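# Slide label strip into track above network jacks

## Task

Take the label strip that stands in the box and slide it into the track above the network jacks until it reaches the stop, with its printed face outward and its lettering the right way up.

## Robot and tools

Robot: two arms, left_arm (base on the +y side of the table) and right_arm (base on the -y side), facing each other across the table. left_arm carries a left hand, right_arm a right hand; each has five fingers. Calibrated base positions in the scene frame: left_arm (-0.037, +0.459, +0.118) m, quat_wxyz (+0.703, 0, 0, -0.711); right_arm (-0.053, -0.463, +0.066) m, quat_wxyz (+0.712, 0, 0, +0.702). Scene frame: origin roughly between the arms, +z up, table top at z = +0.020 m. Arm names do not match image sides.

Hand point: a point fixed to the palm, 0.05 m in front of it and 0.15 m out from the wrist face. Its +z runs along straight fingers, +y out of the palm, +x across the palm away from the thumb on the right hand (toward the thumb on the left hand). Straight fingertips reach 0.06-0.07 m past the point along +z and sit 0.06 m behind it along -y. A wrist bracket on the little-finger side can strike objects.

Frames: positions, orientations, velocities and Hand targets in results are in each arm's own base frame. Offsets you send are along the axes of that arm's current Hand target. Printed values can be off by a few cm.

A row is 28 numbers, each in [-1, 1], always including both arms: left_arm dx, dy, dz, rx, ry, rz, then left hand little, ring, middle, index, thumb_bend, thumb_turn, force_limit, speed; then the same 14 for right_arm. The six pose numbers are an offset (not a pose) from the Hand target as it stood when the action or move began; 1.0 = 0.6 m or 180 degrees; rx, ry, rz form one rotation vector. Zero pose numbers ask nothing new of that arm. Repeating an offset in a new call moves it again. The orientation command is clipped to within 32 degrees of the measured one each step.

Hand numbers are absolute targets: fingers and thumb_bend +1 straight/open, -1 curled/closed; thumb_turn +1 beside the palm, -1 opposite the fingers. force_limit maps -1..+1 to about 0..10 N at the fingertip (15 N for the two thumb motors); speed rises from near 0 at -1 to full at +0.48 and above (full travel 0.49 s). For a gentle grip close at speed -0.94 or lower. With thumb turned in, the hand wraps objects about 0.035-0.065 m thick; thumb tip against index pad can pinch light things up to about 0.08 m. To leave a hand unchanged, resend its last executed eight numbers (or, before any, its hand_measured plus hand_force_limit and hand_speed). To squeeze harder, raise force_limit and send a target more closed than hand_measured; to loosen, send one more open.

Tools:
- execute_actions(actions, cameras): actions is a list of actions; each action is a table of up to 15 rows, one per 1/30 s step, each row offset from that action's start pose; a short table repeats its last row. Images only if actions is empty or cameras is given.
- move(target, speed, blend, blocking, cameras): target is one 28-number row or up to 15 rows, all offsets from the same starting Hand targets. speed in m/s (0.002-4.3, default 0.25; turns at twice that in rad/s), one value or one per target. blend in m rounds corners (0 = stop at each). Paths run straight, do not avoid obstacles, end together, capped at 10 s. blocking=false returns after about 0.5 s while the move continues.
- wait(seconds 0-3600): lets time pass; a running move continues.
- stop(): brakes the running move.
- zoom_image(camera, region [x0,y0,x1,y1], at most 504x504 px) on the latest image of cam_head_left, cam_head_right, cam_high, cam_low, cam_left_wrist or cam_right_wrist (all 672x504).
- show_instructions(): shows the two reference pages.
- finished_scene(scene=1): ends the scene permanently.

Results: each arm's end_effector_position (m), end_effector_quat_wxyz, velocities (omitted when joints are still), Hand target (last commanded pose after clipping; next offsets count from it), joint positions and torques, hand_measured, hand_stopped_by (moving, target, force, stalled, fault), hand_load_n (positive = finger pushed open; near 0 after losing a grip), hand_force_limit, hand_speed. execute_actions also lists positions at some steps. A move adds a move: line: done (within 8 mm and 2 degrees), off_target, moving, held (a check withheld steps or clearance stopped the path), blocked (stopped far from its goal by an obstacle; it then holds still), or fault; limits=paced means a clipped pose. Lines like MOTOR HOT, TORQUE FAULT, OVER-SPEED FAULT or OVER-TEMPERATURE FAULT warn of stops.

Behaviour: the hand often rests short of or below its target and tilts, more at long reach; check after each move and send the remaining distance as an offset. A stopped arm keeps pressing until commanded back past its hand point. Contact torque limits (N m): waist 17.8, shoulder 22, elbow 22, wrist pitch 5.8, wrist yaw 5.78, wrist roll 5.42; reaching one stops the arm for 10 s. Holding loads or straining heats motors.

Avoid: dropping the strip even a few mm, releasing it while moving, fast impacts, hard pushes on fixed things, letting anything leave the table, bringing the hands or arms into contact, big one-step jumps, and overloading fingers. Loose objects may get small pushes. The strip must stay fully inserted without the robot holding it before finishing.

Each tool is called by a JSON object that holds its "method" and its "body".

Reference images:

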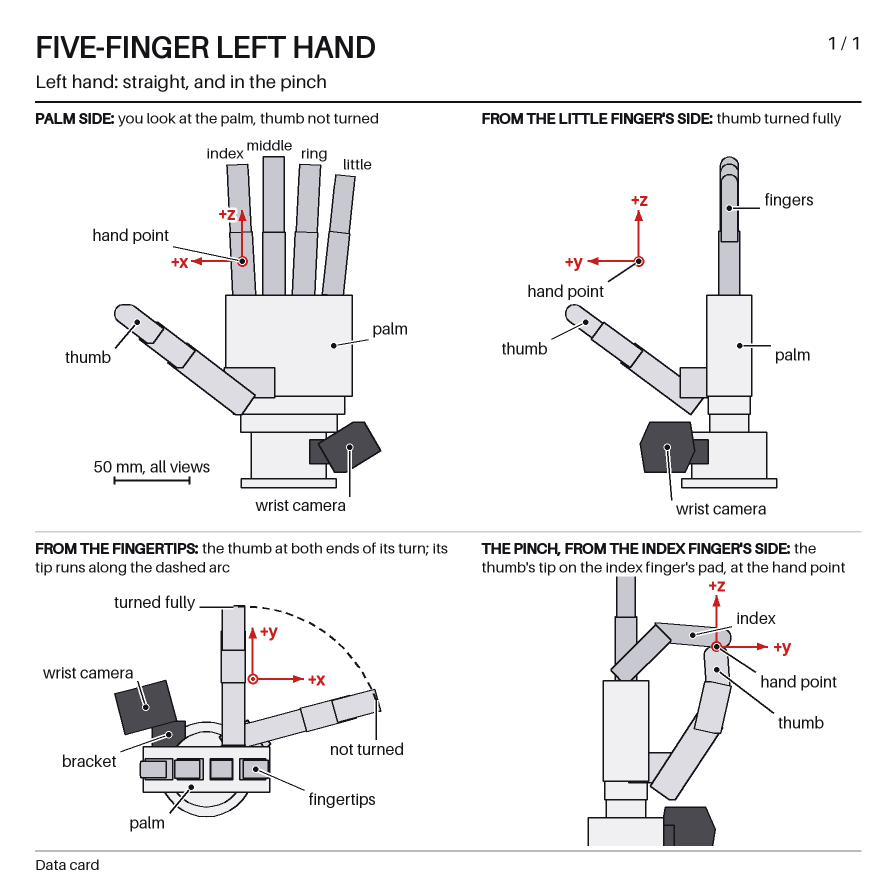

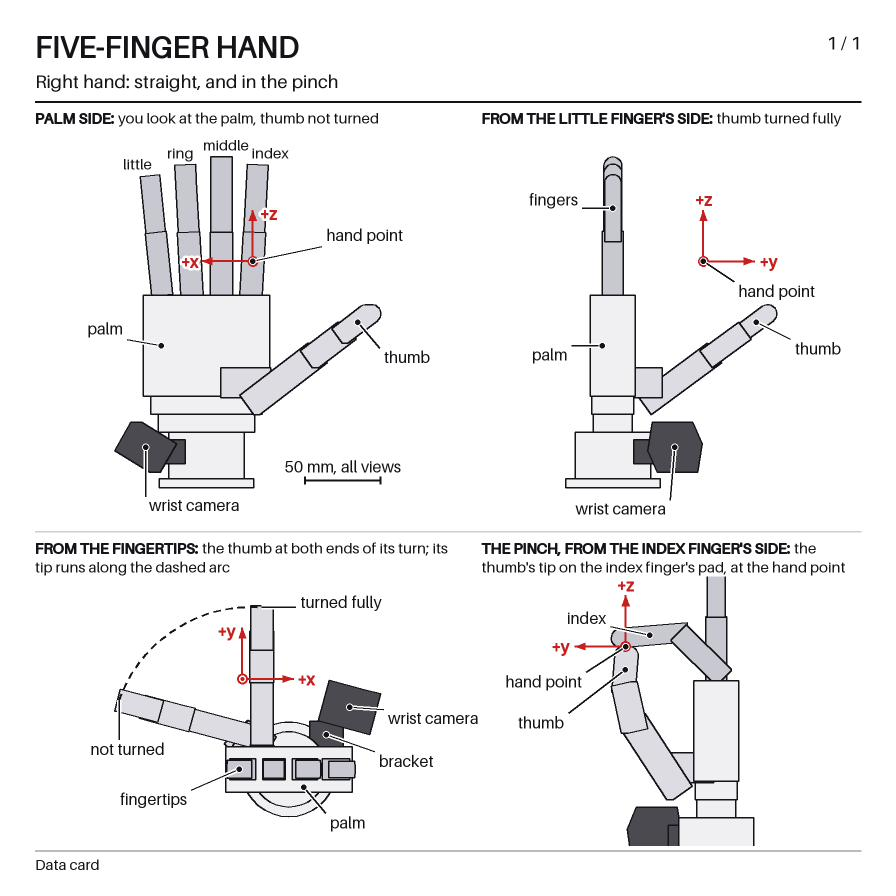

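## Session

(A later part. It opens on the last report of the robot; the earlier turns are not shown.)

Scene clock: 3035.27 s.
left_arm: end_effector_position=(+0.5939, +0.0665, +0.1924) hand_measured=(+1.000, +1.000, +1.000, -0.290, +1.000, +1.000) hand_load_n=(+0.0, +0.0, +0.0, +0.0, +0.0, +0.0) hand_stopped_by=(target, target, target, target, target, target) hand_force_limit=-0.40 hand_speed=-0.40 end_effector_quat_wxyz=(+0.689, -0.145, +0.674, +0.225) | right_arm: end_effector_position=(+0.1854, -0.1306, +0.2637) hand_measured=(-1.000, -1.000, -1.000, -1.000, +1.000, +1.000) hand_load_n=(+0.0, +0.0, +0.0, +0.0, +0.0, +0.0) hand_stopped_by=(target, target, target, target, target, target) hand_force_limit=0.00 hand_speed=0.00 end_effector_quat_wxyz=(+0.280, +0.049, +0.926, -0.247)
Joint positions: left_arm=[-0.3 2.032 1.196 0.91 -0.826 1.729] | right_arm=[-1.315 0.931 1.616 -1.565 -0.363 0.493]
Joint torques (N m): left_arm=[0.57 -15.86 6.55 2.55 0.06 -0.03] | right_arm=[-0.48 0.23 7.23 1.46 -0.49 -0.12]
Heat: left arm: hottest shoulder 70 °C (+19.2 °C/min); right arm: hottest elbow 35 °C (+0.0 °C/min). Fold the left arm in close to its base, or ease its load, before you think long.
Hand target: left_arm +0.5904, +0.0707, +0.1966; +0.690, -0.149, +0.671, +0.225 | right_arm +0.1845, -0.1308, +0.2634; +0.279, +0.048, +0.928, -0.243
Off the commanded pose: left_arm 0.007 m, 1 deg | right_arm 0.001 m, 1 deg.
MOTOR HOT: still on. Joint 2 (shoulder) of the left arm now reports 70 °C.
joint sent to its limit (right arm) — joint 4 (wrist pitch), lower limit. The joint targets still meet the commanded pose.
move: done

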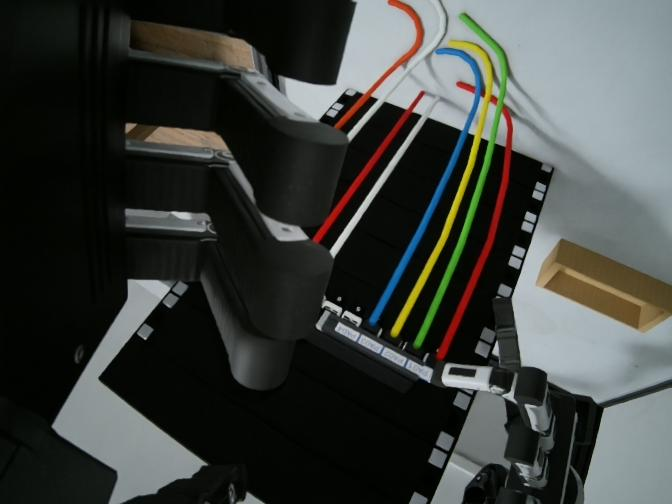

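{"method": "move", "body": {"target": [[-0.011,-0.086,-0.0497,0,0,0,1,1,1,-0.29,1,1,-0.4,-0.4,0,0,0,0,0,0,-1,-1,-1,-1,1,1,0,0],[-0.0052,-0.1703,-0.322,0,0,0,1,1,1,-0.29,1,1,-0.4,-0.4,0,0,0,0,0,0,-1,-1,-1,-1,1,1,0,0],[0.0812,-0.0333,-0.51,0.0098,0.1299,-0.2365,1,1,1,-0.29,1,1,-0.4,-0.4,0,0,0,0,0,0,-1,-1,-1,-1,1,1,0,0]], "speed": [0.1, 0.2, 0.2], "blend": [0.02, 0.04, 0], "cameras": ["cam_right_wrist","cam_left_wrist","cam_high"]}}

Scene clock: 3181.23 s.
left_arm: end_effector_position=(+0.3369, -0.0932, +0.1268) hand_measured=(+1.000, +1.000, +1.000, -0.290, +1.000, +1.000) hand_load_n=(+0.0, +0.0, +0.0, +0.0, +0.0, +0.0) hand_stopped_by=(target, target, target, target, target, target) hand_force_limit=-0.40 hand_speed=-0.40 end_effector_quat_wxyz=(+0.581, -0.410, +0.699, -0.077) | right_arm: end_effector_position=(+0.1854, -0.1306, +0.2637) hand_measured=(-1.000, -1.000, -1.000, -1.000, +1.000, +1.000) hand_load_n=(+0.0, +0.0, +0.0, +0.0, +0.0, +0.0) hand_stopped_by=(target, target, target, target, target, target) hand_force_limit=0.00 hand_speed=0.00 end_effector_quat_wxyz=(+0.280, +0.049, +0.926, -0.247)
Joint positions: left_arm=[-1.005 1.371 0.998 -0.728 -1.211 -0.166] | right_arm=[-1.315 0.931 1.616 -1.565 -0.363 0.493]
Joint torques (N m): left_arm=[-0.27 -7.17 8.55 0.64 -1.24 -0.11] | right_arm=[-0.37 0.33 7.22 1.47 -0.47 -0.13]
Heat: left arm: hottest shoulder 79 °C (+3.0 °C/min); right arm: hottest wrist pitch 36 °C (+1.0 °C/min). Fold the left arm in close to its base, or ease its load, before you think long.
Hand target: left_arm +0.3373, -0.0962, +0.1296; +0.580, -0.412, +0.698, -0.083 | right_arm +0.1845, -0.1308, +0.2634; +0.279, +0.048, +0.928, -0.243
Off the commanded pose: left_arm 0.004 m, 1 deg | right_arm 0.001 m, 1 deg.
MOTOR HOT: still on. Joint 2 (shoulder) of the left arm now reports 79 °C.
joint sent to its limit (right arm) — joint 4 (wrist pitch), lower limit. The joint targets still meet the commanded pose.
move: done
Images, in order (width x height): cam_high 672x504, cam_left_wrist 672x504, cam_right_wrist 672x504.

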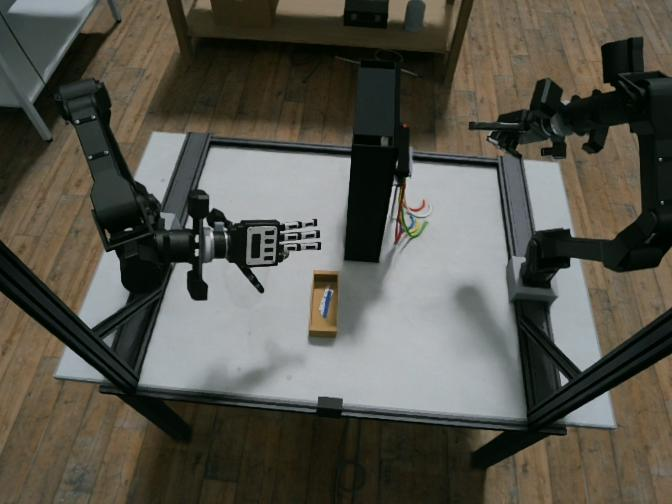

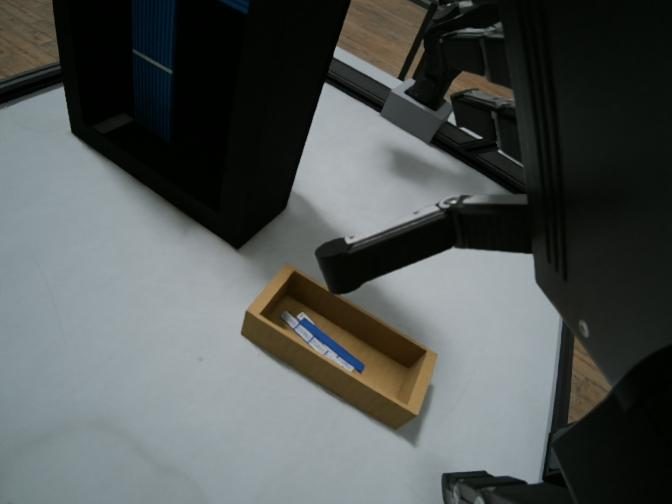

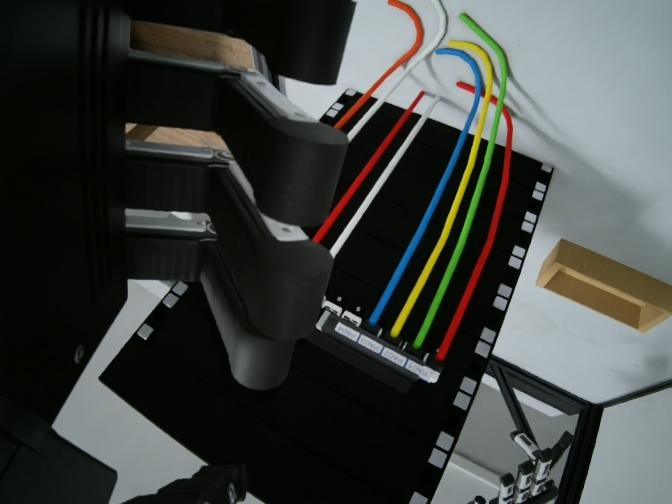

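{"method": "zoom_image", "body": {"camera": "cam_right_wrist", "region": [305, 295, 385, 365]}}

{"method": "zoom_image", "body": {"camera": "cam_right_wrist", "region": [385, 335, 465, 405]}}

Scaled by 6.300 from the camera's image (finer frame: 960x720).

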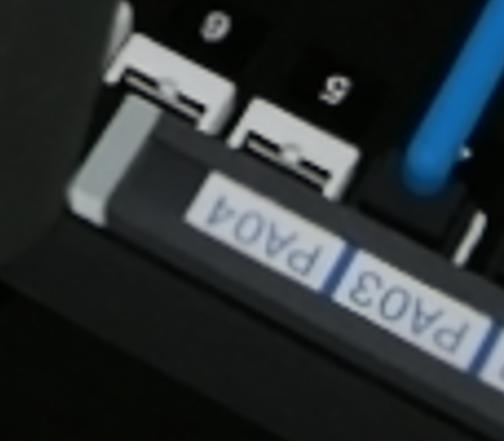

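Scaled by 6.300 from the camera's image (finer frame: 960x720).

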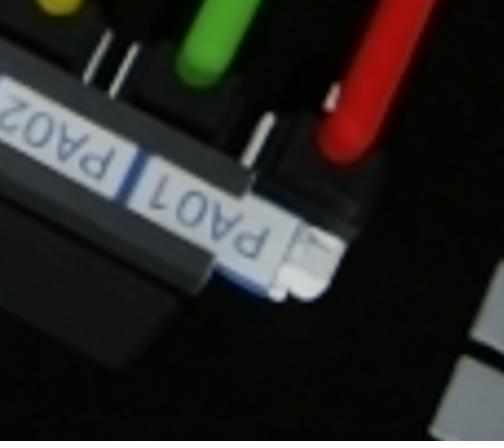

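{"method": "wait", "body": {"seconds": 5, "cameras": []}}

Scene clock: 3284.40 s.
left_arm: end_effector_position=(+0.3369, -0.0932, +0.1268) hand_measured=(+1.000, +1.000, +1.000, -0.290, +1.000, +1.000) hand_load_n=(+0.0, +0.0, +0.0, +0.0, +0.0, +0.0) hand_stopped_by=(target, target, target, target, target, target) hand_force_limit=-0.40 hand_speed=-0.40 end_effector_quat_wxyz=(+0.581, -0.410, +0.699, -0.077) | right_arm: end_effector_position=(+0.1854, -0.1306, +0.2637) hand_measured=(-1.000, -1.000, -1.000, -1.000, +1.000, +1.000) hand_load_n=(+0.0, +0.0, +0.0, +0.0, +0.5, +0.0) hand_stopped_by=(target, target, target, target, target, target) hand_force_limit=0.00 hand_speed=0.00 end_effector_quat_wxyz=(+0.280, +0.049, +0.926, -0.247)
Joint positions: left_arm=[-1.005 1.371 0.998 -0.728 -1.211 -0.166] | right_arm=[-1.315 0.931 1.616 -1.565 -0.363 0.493]
Joint torques (N m): left_arm=[-0.26 -7.15 8.6 0.66 -1.23 -0.09] | right_arm=[-0.26 0.2 7.21 1.43 -0.51 -0.15]
Heat: left arm: hottest shoulder 60 °C (-8.1 °C/min); right arm: hottest wrist pitch 36 °C (+0.0 °C/min). Fold the left arm in close to its base, or ease its load, before you think long.
Hand target: left_arm +0.3373, -0.0962, +0.1296; +0.580, -0.412, +0.698, -0.083 | right_arm +0.1845, -0.1308, +0.2634; +0.279, +0.048, +0.928, -0.243
Off the commanded pose: left_arm 0.004 m, 1 deg | right_arm 0.001 m, 1 deg.
MOTOR HOT: still on. Joint 2 (shoulder) of the left arm now reports 60 °C.
wait: 5.00 s; at rest from the start

{"method": "move", "body": {"target": [[-0.0383,-0.1887,0.1693,-0.0098,-0.1299,0.2365,1,1,1,-0.29,1,1,-0.4,-0.4,0,0,0,0,0,0,-1,-1,-1,-1,1,1,0,0],[-0.103,-0.2642,0.375,-0.0098,-0.1299,0.2365,1,1,1,-0.29,1,1,-0.4,-0.4,0,0,0,0,0,0,-1,-1,-1,-1,1,1,0,0],[-0.228,-0.139,0.4082,-0.0098,-0.1299,0.2365,1,1,1,-0.29,1,1,-0.4,-0.4,0,0,0,0,0,0,-1,-1,-1,-1,1,1,0,0],[-0.275,-0.0937,0.4332,-0.0098,-0.1299,0.2365,1,1,1,-0.29,1,1,-0.4,-0.4,0,0,0,0,0,0,-1,-1,-1,-1,1,1,0,0]], "speed": [0.2, 0.2, 0.1, 0.03], "blend": [0.03, 0.02, 0.005, 0], "cameras": ["cam_left_wrist","cam_right_wrist"]}}

{"method": "zoom_image", "body": {"camera": "cam_right_wrist", "region": [310, 290, 470, 410]}}

{"method": "zoom_image", "body": {"camera": "cam_right_wrist", "region": [395, 335, 465, 395]}}

Scene clock: 3303.17 s.
left_arm: end_effector_position=(+0.5942, +0.0674, +0.1995) hand_measured=(+1.000, +1.000, +1.000, -0.290, +1.000, +1.000) hand_load_n=(+0.0, +0.0, +0.0, +0.0, +0.0, +0.0) hand_stopped_by=(target, target, target, target, target, target) hand_force_limit=-0.40 hand_speed=-0.40 end_effector_quat_wxyz=(+0.689, -0.145, +0.674, +0.225) | right_arm: end_effector_position=(+0.1854, -0.1306, +0.2637) hand_measured=(-1.000, -1.000, -1.000, -1.000, +1.000, +1.000) hand_load_n=(+0.0, +0.0, +0.0, +0.0, +0.0, +0.0) hand_stopped_by=(target, target, target, target, target, target) hand_force_limit=0.00 hand_speed=0.00 end_effector_quat_wxyz=(+0.280, +0.049, +0.926, -0.247)
Joint positions: left_arm=[-0.297 2.017 1.206 0.884 -0.823 1.728] | right_arm=[-1.315 0.931 1.616 -1.565 -0.363 0.493]
Joint torques (N m): left_arm=[0.66 -15.88 6.5 2.56 0.04 -0.06] | right_arm=[-0.34 0.3 7.19 1.44 -0.51 -0.14]
Heat: left arm: hottest shoulder 61 °C (-3.0 °C/min); right arm: hottest wrist pitch 36 °C (+0.0 °C/min). Fold the left arm in close to its base, or ease its load, before you think long.
Hand target: left_arm +0.5906, +0.0718, +0.2036; +0.690, -0.149, +0.671, +0.225 | right_arm +0.1845, -0.1308, +0.2634; +0.279, +0.048, +0.928, -0.243
Off the commanded pose: left_arm 0.007 m, 1 deg | right_arm 0.001 m, 1 deg.
MOTOR HOT: still on. Joint 2 (shoulder) of the left arm now reports 61 °C.
joint sent to its limit (right arm) — joint 4 (wrist pitch), lower limit. The joint targets still meet the commanded pose.
move: done

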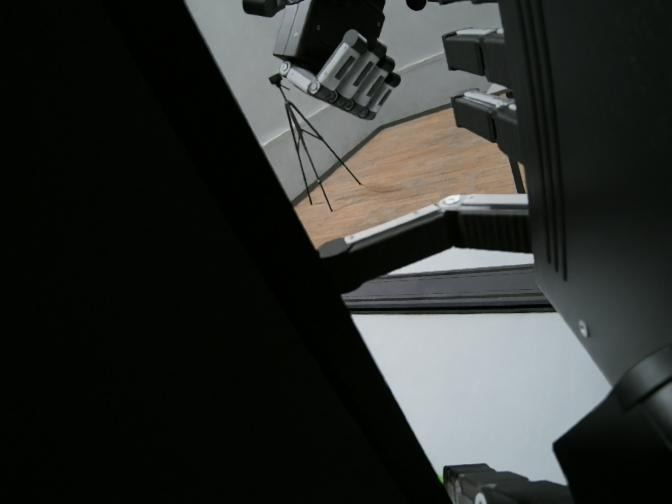

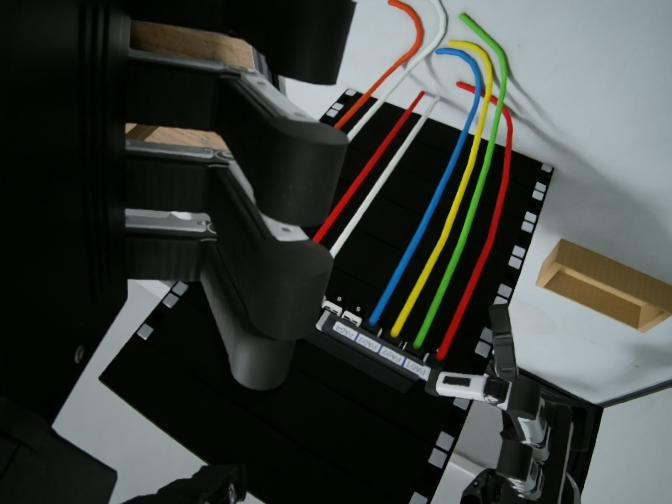

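Scaled by 3.150 from the camera's image (finer frame: 960x720).

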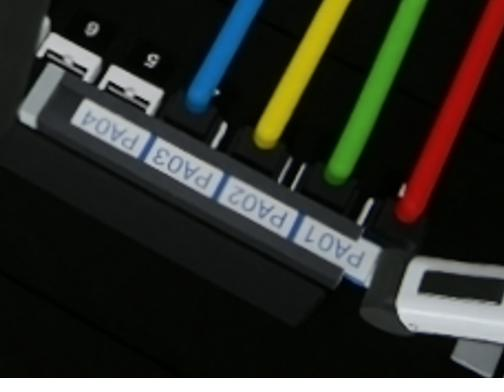

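Scaled by 7.200 from the camera's image (finer frame: 960x720).

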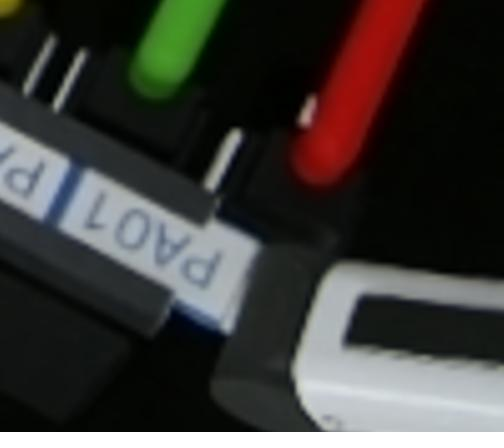

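{"method": "move", "body": {"target": [[0.0011,0.0085,0.005,0,0,0,1,1,1,-0.29,1,1,-0.4,-0.4,0,0,0,0,0,0,-1,-1,-1,-1,1,1,0,0]], "speed": [0.02], "cameras": ["cam_right_wrist"]}}

{"method": "zoom_image", "body": {"camera": "cam_right_wrist", "region": [310, 290, 470, 410]}}

{"method": "zoom_image", "body": {"camera": "cam_right_wrist", "region": [395, 335, 465, 395]}}

Scene clock: 3345.77 s.
left_arm: end_effector_position=(+0.5953, +0.0707, +0.1994) hand_measured=(+1.000, +1.000, +1.000, -0.290, +1.000, +1.000) hand_load_n=(+0.0, +0.0, +0.0, +0.0, +0.0, +0.0) hand_stopped_by=(target, target, target, target, target, target) hand_force_limit=-0.40 hand_speed=-0.40 end_effector_quat_wxyz=(+0.690, -0.143, +0.674, +0.222) | right_arm: end_effector_position=(+0.1854, -0.1306, +0.2637) hand_measured=(-1.000, -1.000, -1.000, -1.000, +1.000, +1.000) hand_load_n=(+0.0, +0.0, +0.0, +0.0, +0.0, +0.0) hand_stopped_by=(target, target, target, target, target, target) hand_force_limit=0.00 hand_speed=0.00 end_effector_quat_wxyz=(+0.280, +0.049, +0.926, -0.247)
Joint positions: left_arm=[-0.286 2.012 1.199 0.886 -0.805 1.725] | right_arm=[-1.315 0.931 1.616 -1.565 -0.363 0.493]
Joint torques (N m): left_arm=[0.91 -15.73 6.51 2.56 -0.04 0.01] | right_arm=[-0.37 0.24 7.16 1.47 -0.51 -0.12]
Heat: left arm: hottest shoulder 85 °C (+25.1 °C/min); right arm: hottest wrist pitch 36 °C (+0.0 °C/min). Fold the left arm in close to its base, or ease its load, before you think long.
Hand target: left_arm +0.5906, +0.0778, +0.2034; +0.690, -0.149, +0.671, +0.225 | right_arm +0.1845, -0.1308, +0.2634; +0.279, +0.048, +0.928, -0.243
Off the commanded pose: left_arm 0.009 m, 1 deg | right_arm 0.001 m, 1 deg.
MOTOR HOT: still on. Joint 2 (shoulder) of the left arm now reports 85 °C.
joint sent to its limit (right arm) — joint 4 (wrist pitch), lower limit. The joint targets still meet the commanded pose.
move: off_target (left_arm)

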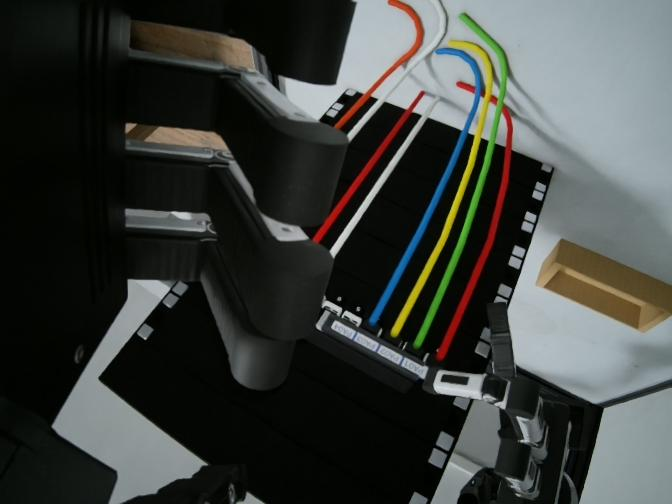

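Scaled by 3.150 from the camera's image (finer frame: 960x720).

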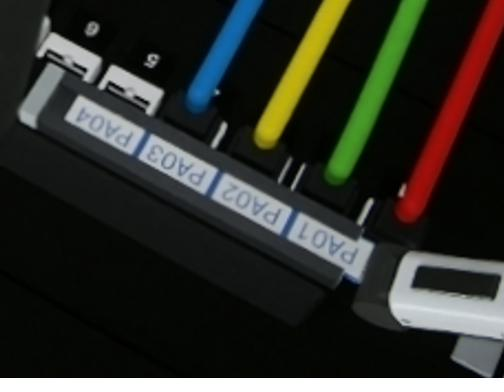

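Scaled by 7.200 from the camera's image (finer frame: 960x720).

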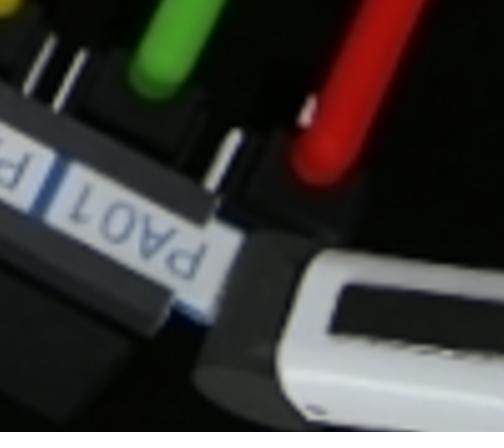

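{"method": "move", "body": {"target": [[-0.011,-0.086,-0.0497,0,0,0,1,1,1,-0.29,1,1,-0.4,-0.4,0,0,0,0,0,0,-1,-1,-1,-1,1,1,0,0],[0,-0.1877,-0.325,0,0,0,1,1,1,-0.29,1,1,-0.4,-0.4,0,0,0,0,0,0,-1,-1,-1,-1,1,1,0,0],[0.0908,-0.0442,-0.517,0.0098,0.1299,-0.2365,1,1,1,-0.29,1,1,-0.4,-0.4,0,0,0,0,0,0,-1,-1,-1,-1,1,1,0,0]], "speed": [0.1, 0.2, 0.2], "blend": [0.02, 0.04, 0], "cameras": ["cam_right_wrist","cam_left_wrist","cam_high"]}}

{"method": "zoom_image", "body": {"camera": "cam_right_wrist", "region": [305, 295, 385, 365]}}

{"method": "zoom_image", "body": {"camera": "cam_right_wrist", "region": [385, 335, 465, 405]}}

Scene clock: 3365.43 s.
left_arm: end_effector_position=(+0.3368, -0.0931, +0.1273) hand_measured=(+1.000, +1.000, +1.000, -0.290, +1.000, +1.000) hand_load_n=(+0.0, +0.0, +0.0, +0.0, +0.0, +0.0) hand_stopped_by=(target, target, target, target, target, target) hand_force_limit=-0.40 hand_speed=-0.40 end_effector_quat_wxyz=(+0.581, -0.410, +0.699, -0.078) | right_arm: end_effector_position=(+0.1854, -0.1306, +0.2637) hand_measured=(-1.000, -1.000, -1.000, -1.000, +1.000, +1.000) hand_load_n=(+0.0, +0.0, +0.0, +0.0, +0.0, +0.0) hand_stopped_by=(target, target, target, target, target, target) hand_force_limit=0.00 hand_speed=0.00 end_effector_quat_wxyz=(+0.280, +0.049, +0.926, -0.247)
Joint positions: left_arm=[-1.005 1.37 0.999 -0.729 -1.211 -0.166] | right_arm=[-1.315 0.931 1.616 -1.565 -0.363 0.493]
Joint torques (N m): left_arm=[-0.17 -7.15 8.52 0.69 -1.23 -0.1] | right_arm=[-0.37 0.2 7.03 1.43 -0.49 -0.13]
Heat: left arm: hottest shoulder 88 °C (+25.2 °C/min); right arm: hottest wrist pitch 36 °C (+0.0 °C/min). Fold the left arm in close to its base, or ease its load, before you think long.
Hand target: left_arm +0.3372, -0.0961, +0.1300; +0.580, -0.412, +0.698, -0.084 | right_arm +0.1845, -0.1308, +0.2634; +0.279, +0.048, +0.928, -0.243
Off the commanded pose: left_arm 0.004 m, 1 deg | right_arm 0.001 m, 1 deg.
MOTOR HOT: still on. Joint 2 (shoulder) of the left arm now reports 88 °C.
joint sent to its limit (right arm) — joint 4 (wrist pitch), lower limit. The joint targets still meet the commanded pose.
move: done
Images, in order (width x height): cam_high 672x504, cam_left_wrist 672x504, cam_right_wrist 672x504.

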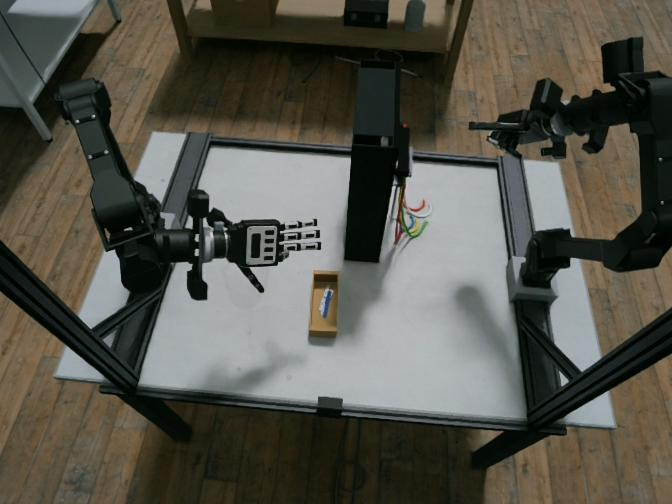

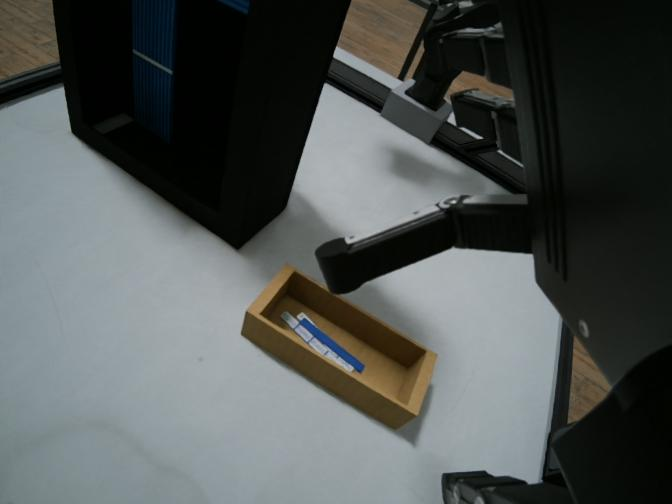

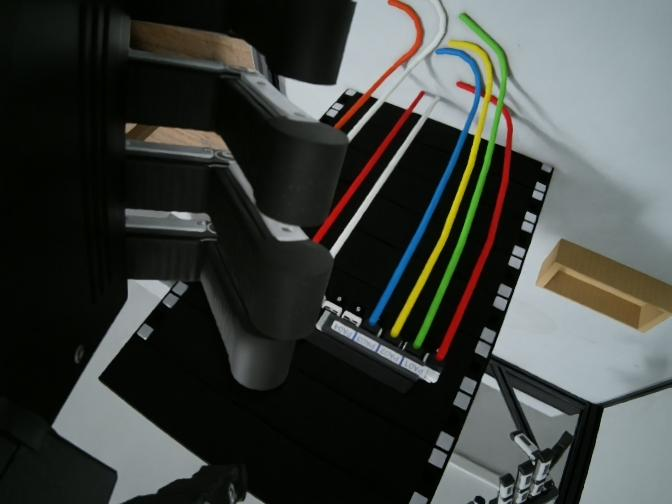

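Scaled by 6.300 from the camera's image (finer frame: 960x720).

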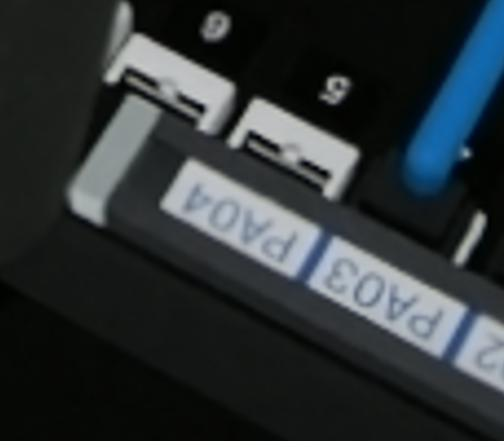

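Scaled by 6.300 from the camera's image (finer frame: 960x720).

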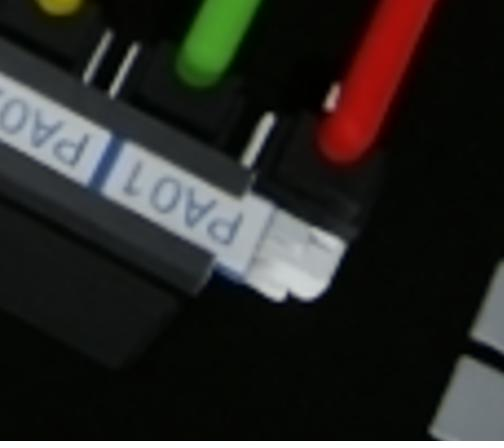

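{"method": "wait", "body": {"seconds": 100, "cameras": []}}

Scene clock: 3502.43 s.
left_arm: end_effector_position=(+0.3367, -0.0931, +0.1273) hand_measured=(+1.000, +1.000, +1.000, -0.290, +1.000, +1.000) hand_load_n=(+0.0, +0.0, +0.0, +0.0, +0.0, +0.0) hand_stopped_by=(target, target, target, target, target, target) hand_force_limit=-0.40 hand_speed=-0.40 end_effector_quat_wxyz=(+0.581, -0.410, +0.699, -0.078) | right_arm: end_effector_position=(+0.1854, -0.1306, +0.2637) hand_measured=(-1.000, -1.000, -1.000, -1.000, +1.000, +1.000) hand_load_n=(+0.0, +0.0, +0.0, +0.0, +0.0, +0.0) hand_stopped_by=(target, target, target, target, target, target) hand_force_limit=0.00 hand_speed=0.00 end_effector_quat_wxyz=(+0.280, +0.049, +0.926, -0.247)
Joint positions: left_arm=[-1.005 1.37 0.999 -0.73 -1.211 -0.166] | right_arm=[-1.315 0.931 1.616 -1.565 -0.363 0.493]
Joint torques (N m): left_arm=[-0.31 -7.1 8.55 0.66 -1.22 -0.11] | right_arm=[-0.11 0.26 7.22 1.46 -0.5 -0.14]
Heat: left arm: hottest shoulder 52 °C (-4.0 °C/min); right arm: hottest wrist pitch 36 °C (+0.0 °C/min). Fold the left arm in close to its base, or ease its load, before you think long.
Hand target: left_arm +0.3372, -0.0961, +0.1300; +0.580, -0.412, +0.698, -0.083 | right_arm +0.1845, -0.1308, +0.2634; +0.279, +0.048, +0.928, -0.243
Off the commanded pose: left_arm 0.004 m, 1 deg | right_arm 0.001 m, 1 deg.
MOTOR HOT: still on. Joint 2 (shoulder) of the left arm now reports 52 °C.
wait: 100.00 s; at rest from the start

{"method": "move", "body": {"target": [[-0.0383,-0.1887,0.1693,-0.0098,-0.1299,0.2365,1,1,1,-0.29,1,1,-0.4,-0.4,0,0,0,0,0,0,-1,-1,-1,-1,1,1,0,0],[-0.103,-0.2642,0.375,-0.0098,-0.1299,0.2365,1,1,1,-0.29,1,1,-0.4,-0.4,0,0,0,0,0,0,-1,-1,-1,-1,1,1,0,0],[-0.2327,-0.1323,0.4095,-0.0098,-0.1299,0.2365,1,1,1,-0.29,1,1,-0.4,-0.4,0,0,0,0,0,0,-1,-1,-1,-1,1,1,0,0],[-0.292,-0.0752,0.4413,-0.0098,-0.1299,0.2365,1,1,1,-0.29,1,1,-0.4,-0.4,0,0,0,0,0,0,-1,-1,-1,-1,1,1,0,0]], "speed": [0.2, 0.2, 0.12, 0.03], "blend": [0.03, 0.02, 0.005, 0], "cameras": ["cam_right_wrist"]}}

{"method": "zoom_image", "body": {"camera": "cam_right_wrist", "region": [310, 290, 470, 410]}}

Scene clock: 3521.40 s.
left_arm: end_effector_position=(+0.5966, +0.0749, +0.2000) hand_measured=(+1.000, +1.000, +1.000, -0.290, +1.000, +1.000) hand_load_n=(+0.0, +0.0, +0.0, +0.0, +0.0, +0.0) hand_stopped_by=(target, target, target, target, target, target) hand_force_limit=-0.40 hand_speed=-0.40 end_effector_quat_wxyz=(+0.693, -0.139, +0.674, +0.215) | right_arm: end_effector_position=(+0.1854, -0.1306, +0.2637) hand_measured=(-1.000, -1.000, -1.000, -1.000, +1.000, +1.000) hand_load_n=(+0.0, +0.0, +0.0, +0.0, +0.0, +0.0) hand_stopped_by=(target, target, target, target, target, target) hand_force_limit=0.00 hand_speed=0.00 end_effector_quat_wxyz=(+0.280, +0.049, +0.926, -0.247)
Joint positions: left_arm=[-0.27 2 1.182 0.892 -0.774 1.72] | right_arm=[-1.315 0.931 1.616 -1.565 -0.363 0.493]
Joint torques (N m): left_arm=[1.54 -15.88 6.25 2.52 -0.33 0.11] | right_arm=[-0.35 0.38 7.2 1.45 -0.51 -0.2]
Heat: left arm: hottest shoulder 54 °C (+0.0 °C/min); right arm: hottest wrist pitch 36 °C (+0.0 °C/min). Fold the left arm in close to its base, or ease its load, before you think long.
Hand target: left_arm +0.5893, +0.0880, +0.2033; +0.690, -0.149, +0.671, +0.225 | right_arm +0.1845, -0.1308, +0.2634; +0.279, +0.048, +0.928, -0.243
Off the commanded pose: left_arm 0.015 m, 2 deg | right_arm 0.001 m, 1 deg.
MOTOR HOT: still on. Joint 2 (shoulder) of the left arm now reports 54 °C.
joint sent to its limit (right arm) — joint 4 (wrist pitch), lower limit. The joint targets still meet the commanded pose.
move: off_target (left_arm)

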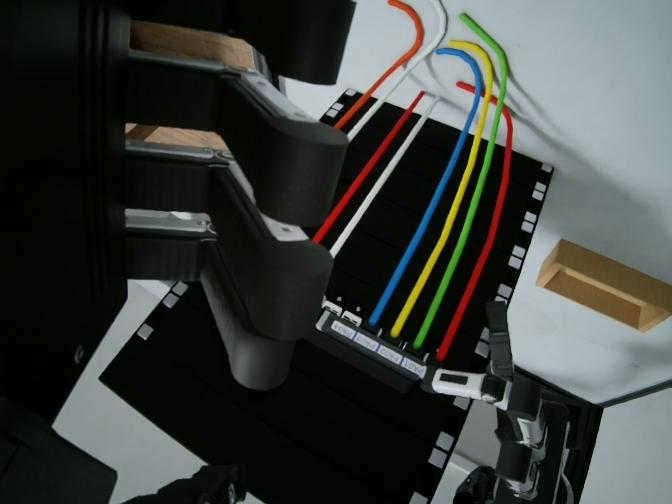

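Scaled by 3.150 from the camera's image (finer frame: 960x720).

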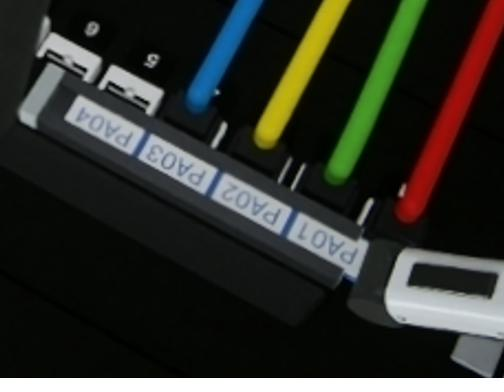

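{"method": "zoom_image", "body": {"camera": "cam_right_wrist", "region": [400, 330, 460, 390]}}

{"method": "execute_actions", "body": {"actions": [[[0,0,0,0,0,0,1,1,1,-0.29,1,1,-0.4,-0.4,0,0,0,0,0,0,-1,-1,-1,-1,1,1,0,0]]], "cameras": ["all"]}}

{"method": "zoom_image", "body": {"camera": "cam_high", "region": [385, 150, 435, 225]}}

{"method": "zoom_image", "body": {"camera": "cam_low", "region": [300, 10, 440, 110]}}

Scaled by 8.400 from the camera's image (finer frame: 960x720).

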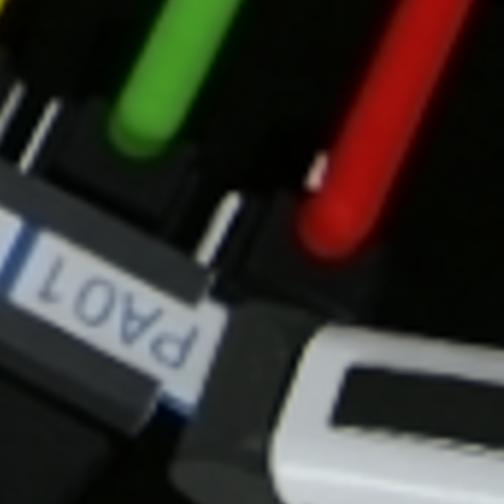

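Scene clock: 3536.17 s.
left_arm: end_effector_position=(+0.5966, +0.0749, +0.2000) hand_measured=(+1.000, +1.000, +1.000, -0.290, +1.000, +1.000) hand_load_n=(+0.0, +0.0, +0.0, +0.0, +0.0, +0.0) hand_stopped_by=(target, target, target, target, target, target) hand_force_limit=-0.40 hand_speed=-0.40 end_effector_quat_wxyz=(+0.693, -0.139, +0.674, +0.215) | right_arm: end_effector_position=(+0.1854, -0.1306, +0.2637) hand_measured=(-1.000, -1.000, -1.000, -1.000, +1.000, +1.000) hand_load_n=(+0.5, +0.0, +0.0, +0.0, +0.0, -0.5) hand_stopped_by=(target, target, target, target, target, target) hand_force_limit=0.00 hand_speed=0.00 end_effector_quat_wxyz=(+0.280, +0.049, +0.926, -0.247)
Joint positions: left_arm=[-0.27 2 1.182 0.892 -0.774 1.72] | right_arm=[-1.315 0.931 1.616 -1.565 -0.363 0.493]
Joint torques (N m): left_arm=[1.61 -15.87 6.27 2.52 -0.31 0.13] | right_arm=[-0.36 0.27 7.11 1.45 -0.49 -0.16]
Heat: left arm: hottest shoulder 67 °C (+14.2 °C/min); right arm: hottest wrist pitch 36 °C (+0.0 °C/min). Heating fast: the left arm's shoulder motor: a push or a pull is the cause, and it goes on while you think. Ease it with your next call, before anything else.
Hand target: left_arm +0.5893, +0.0880, +0.2033; +0.690, -0.149, +0.671, +0.225 | right_arm +0.1845, -0.1308, +0.2634; +0.279, +0.048, +0.928, -0.243
Off the commanded pose: left_arm 0.015 m, 2 deg | right_arm 0.001 m, 1 deg.
MOTOR HOT: still on. Joint 2 (shoulder) of the left arm now reports 67 °C.
joint sent to its limit (right arm) — joint 4 (wrist pitch), lower limit. The joint targets still meet the commanded pose.
Step readings (end_effector_position of left_arm | right_arm):
0: (+0.5966, +0.0749, +0.2000) | (+0.1854, -0.1306, +0.2637)
1: (+0.5966, +0.0749, +0.2000) | (+0.1854, -0.1306, +0.2637)
2: (+0.5966, +0.0749, +0.2000) | (+0.1854, -0.1306, +0.2637)
4: (+0.5966, +0.0749, +0.2000) | (+0.1854, -0.1306, +0.2637)
8: (+0.5966, +0.0749, +0.2000) | (+0.1854, -0.1306, +0.2637)
15: (+0.5966, +0.0749, +0.2000) | (+0.1854, -0.1306, +0.2637)

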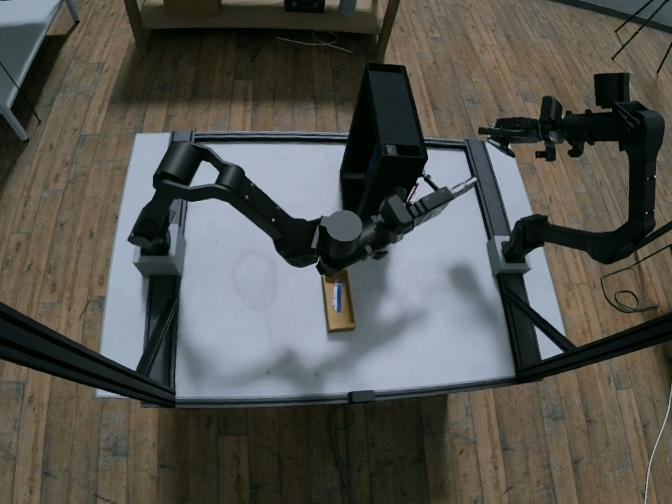

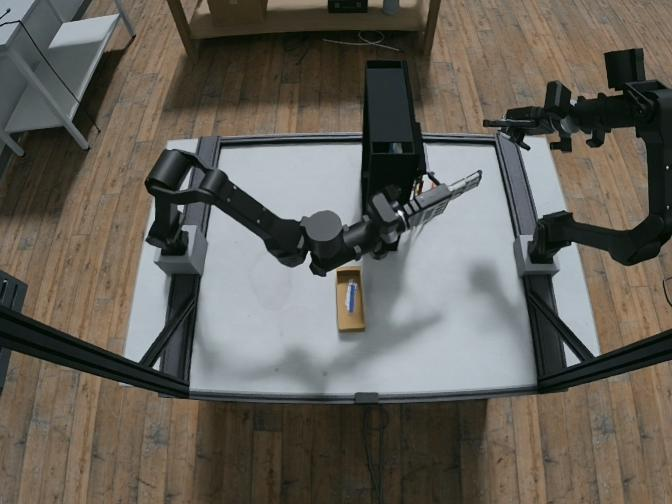

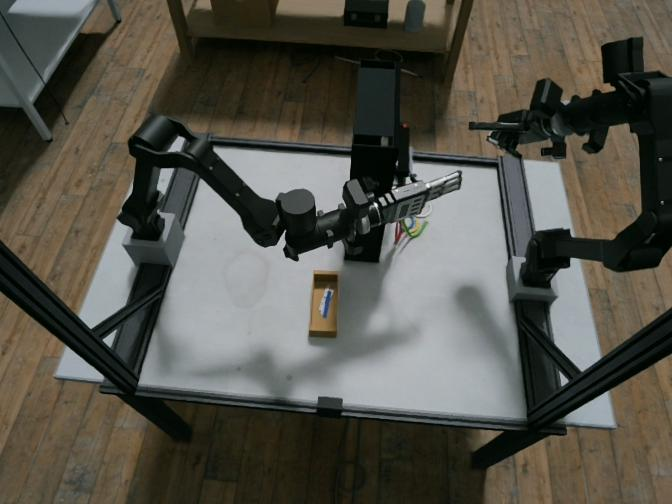

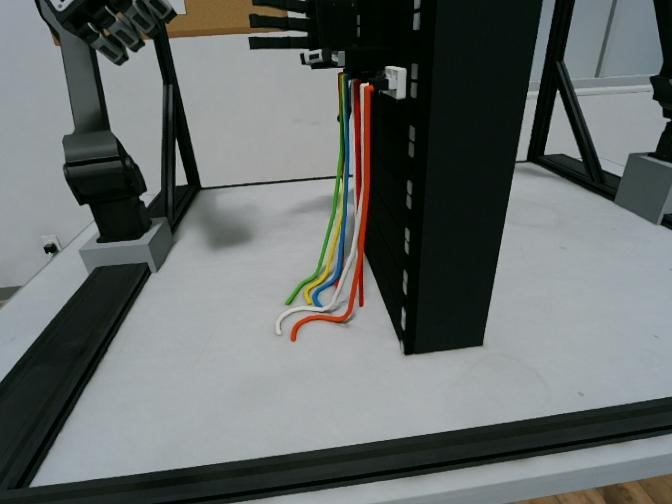

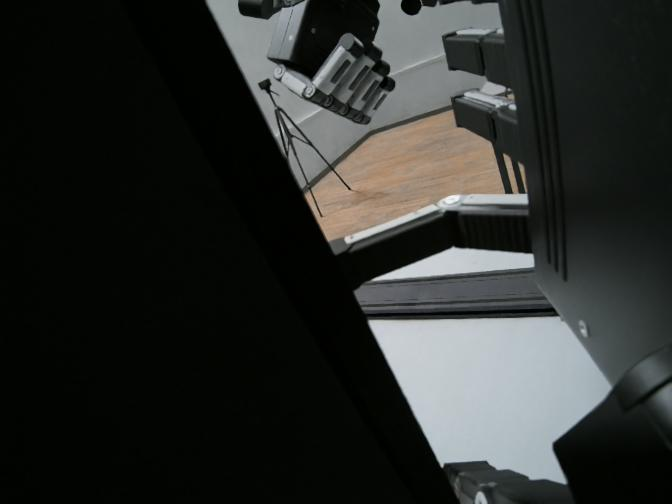

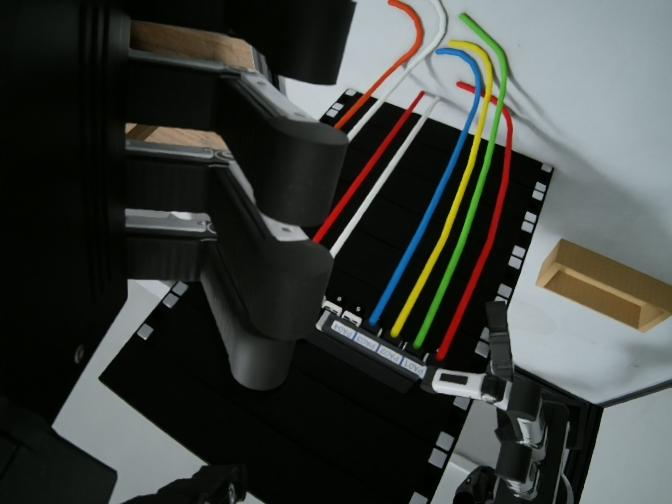

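Scaled by 6.720 from the camera's image (finer frame: 960x720).

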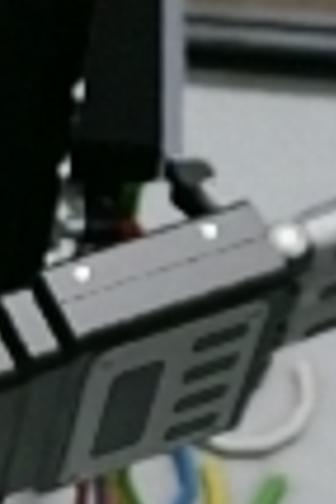

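Scaled by 3.600 from the camera's image (finer frame: 960x720).

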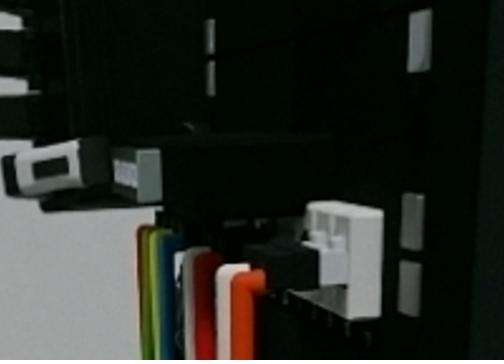

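{"method": "zoom_image", "body": {"camera": "cam_right_wrist", "region": [305, 295, 385, 365]}}

{"method": "move", "body": {"target": [[-0.011,-0.086,-0.0497,0,0,0,1,1,1,-0.29,1,1,-0.4,-0.4,0,0,0,0,0,0,-1,-1,-1,-1,1,1,0,0],[-0.0001,-0.2037,-0.3315,0,0,0,1,1,1,-0.29,1,1,-0.4,-0.4,0,0,0,0,0,0,-1,-1,-1,-1,1,1,0,0],[0.09,-0.0602,-0.5235,0.0098,0.1299,-0.2365,1,1,1,-0.29,1,1,-0.4,-0.4,0,0,0,0,0,0,-1,-1,-1,-1,1,1,0,0]], "speed": [0.1, 0.2, 0.2], "blend": [0.02, 0.04, 0], "cameras": ["cam_right_wrist"]}}

{"method": "zoom_image", "body": {"camera": "cam_right_wrist", "region": [385, 335, 465, 405]}}

{"method": "zoom_image", "body": {"camera": "cam_right_wrist", "region": [305, 295, 385, 365]}}

Scaled by 6.300 from the camera's image (finer frame: 960x720).

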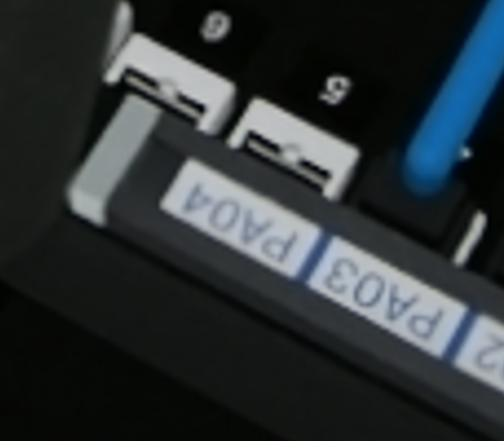

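Scene clock: 3601.27 s.
left_arm: end_effector_position=(+0.3371, -0.0933, +0.1264) hand_measured=(+1.000, +1.000, +1.000, -0.290, +1.000, +1.000) hand_load_n=(+0.0, +0.0, +0.0, +0.0, +0.0, +0.0) hand_stopped_by=(target, target, target, target, target, target) hand_force_limit=-0.40 hand_speed=-0.40 end_effector_quat_wxyz=(+0.581, -0.410, +0.699, -0.078) | right_arm: end_effector_position=(+0.1854, -0.1306, +0.2637) hand_measured=(-1.000, -1.000, -1.000, -1.000, +1.000, +1.000) hand_load_n=(+0.0, +0.0, +0.0, +0.0, +0.0, -0.5) hand_stopped_by=(target, target, target, target, target, target) hand_force_limit=0.00 hand_speed=0.00 end_effector_quat_wxyz=(+0.280, +0.049, +0.926, -0.247)
Joint positions: left_arm=[-1.004 1.371 0.996 -0.724 -1.211 -0.164] | right_arm=[-1.315 0.931 1.616 -1.565 -0.363 0.493]
Joint torques (N m): left_arm=[-0.27 -7.04 8.55 0.68 -1.23 -0.11] | right_arm=[-0.21 0.28 7.02 1.48 -0.5 -0.15]
Heat: left arm: hottest shoulder 87 °C (+16.2 °C/min); right arm: hottest wrist pitch 36 °C (+0.0 °C/min). Fold the left arm in close to its base, or ease its load, before you think long.
Hand target: left_arm +0.3375, -0.0962, +0.1290; +0.580, -0.412, +0.698, -0.083 | right_arm +0.1845, -0.1308, +0.2634; +0.279, +0.048, +0.928, -0.243
Off the commanded pose: left_arm 0.004 m, 1 deg | right_arm 0.001 m, 1 deg.
MOTOR HOT: still on. Joint 2 (shoulder) of the left arm now reports 87 °C.
joint sent to its limit (right arm) — joint 4 (wrist pitch), lower limit. The joint targets still meet the commanded pose.
move: done

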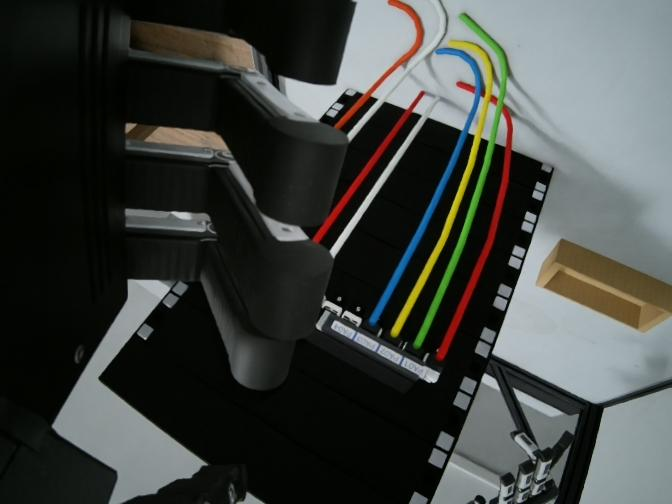

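Scaled by 6.300 from the camera's image (finer frame: 960x720).

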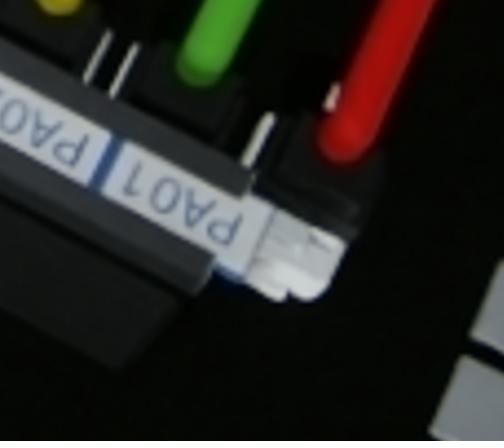

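Scaled by 6.300 from the camera's image (finer frame: 960x720).

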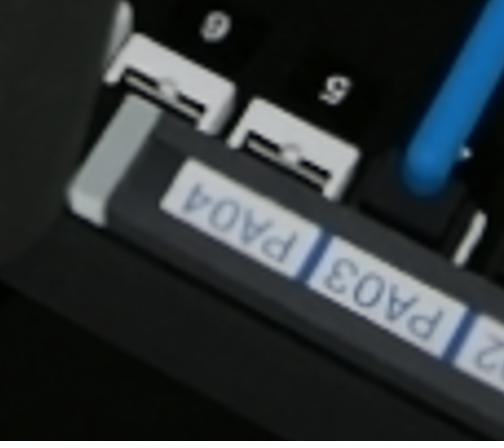

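{"method": "wait", "body": {"seconds": 60, "cameras": []}}

Scene clock: 3796.73 s.
left_arm: end_effector_position=(+0.3371, -0.0933, +0.1264) hand_measured=(+1.000, +1.000, +1.000, -0.290, +1.000, +1.000) hand_load_n=(+0.0, +0.0, -0.5, +0.0, +0.0, +0.0) hand_stopped_by=(target, target, target, target, target, target) hand_force_limit=-0.40 hand_speed=-0.40 end_effector_quat_wxyz=(+0.581, -0.410, +0.699, -0.078) | right_arm: end_effector_position=(+0.1854, -0.1306, +0.2637) hand_measured=(-1.000, -1.000, -1.000, -1.000, +1.000, +1.000) hand_load_n=(+0.0, +0.0, +0.0, +0.0, +0.0, +0.0) hand_stopped_by=(target, target, target, target, target, target) hand_force_limit=0.00 hand_speed=0.00 end_effector_quat_wxyz=(+0.280, +0.049, +0.926, -0.247)
Joint positions: left_arm=[-1.004 1.371 0.996 -0.724 -1.211 -0.164] | right_arm=[-1.315 0.931 1.616 -1.565 -0.363 0.493]
Joint torques (N m): left_arm=[-0.19 -7.13 8.59 0.68 -1.23 -0.11] | right_arm=[-0.38 0.27 7.2 1.45 -0.51 -0.15]
Heat: left arm: hottest shoulder 51 °C (-2.0 °C/min); right arm: hottest wrist pitch 36 °C (+0.0 °C/min). Fold the left arm in close to its base, or ease its load, before you think long.
Hand target: left_arm +0.3375, -0.0963, +0.1290; +0.580, -0.412, +0.698, -0.083 | right_arm +0.1845, -0.1308, +0.2634; +0.279, +0.048, +0.928, -0.243
Off the commanded pose: left_arm 0.004 m, 1 deg | right_arm 0.001 m, 1 deg.
MOTOR HOT: still on. Joint 2 (shoulder) of the left arm now reports 51 °C.
wait: 60.00 s; at rest from the start


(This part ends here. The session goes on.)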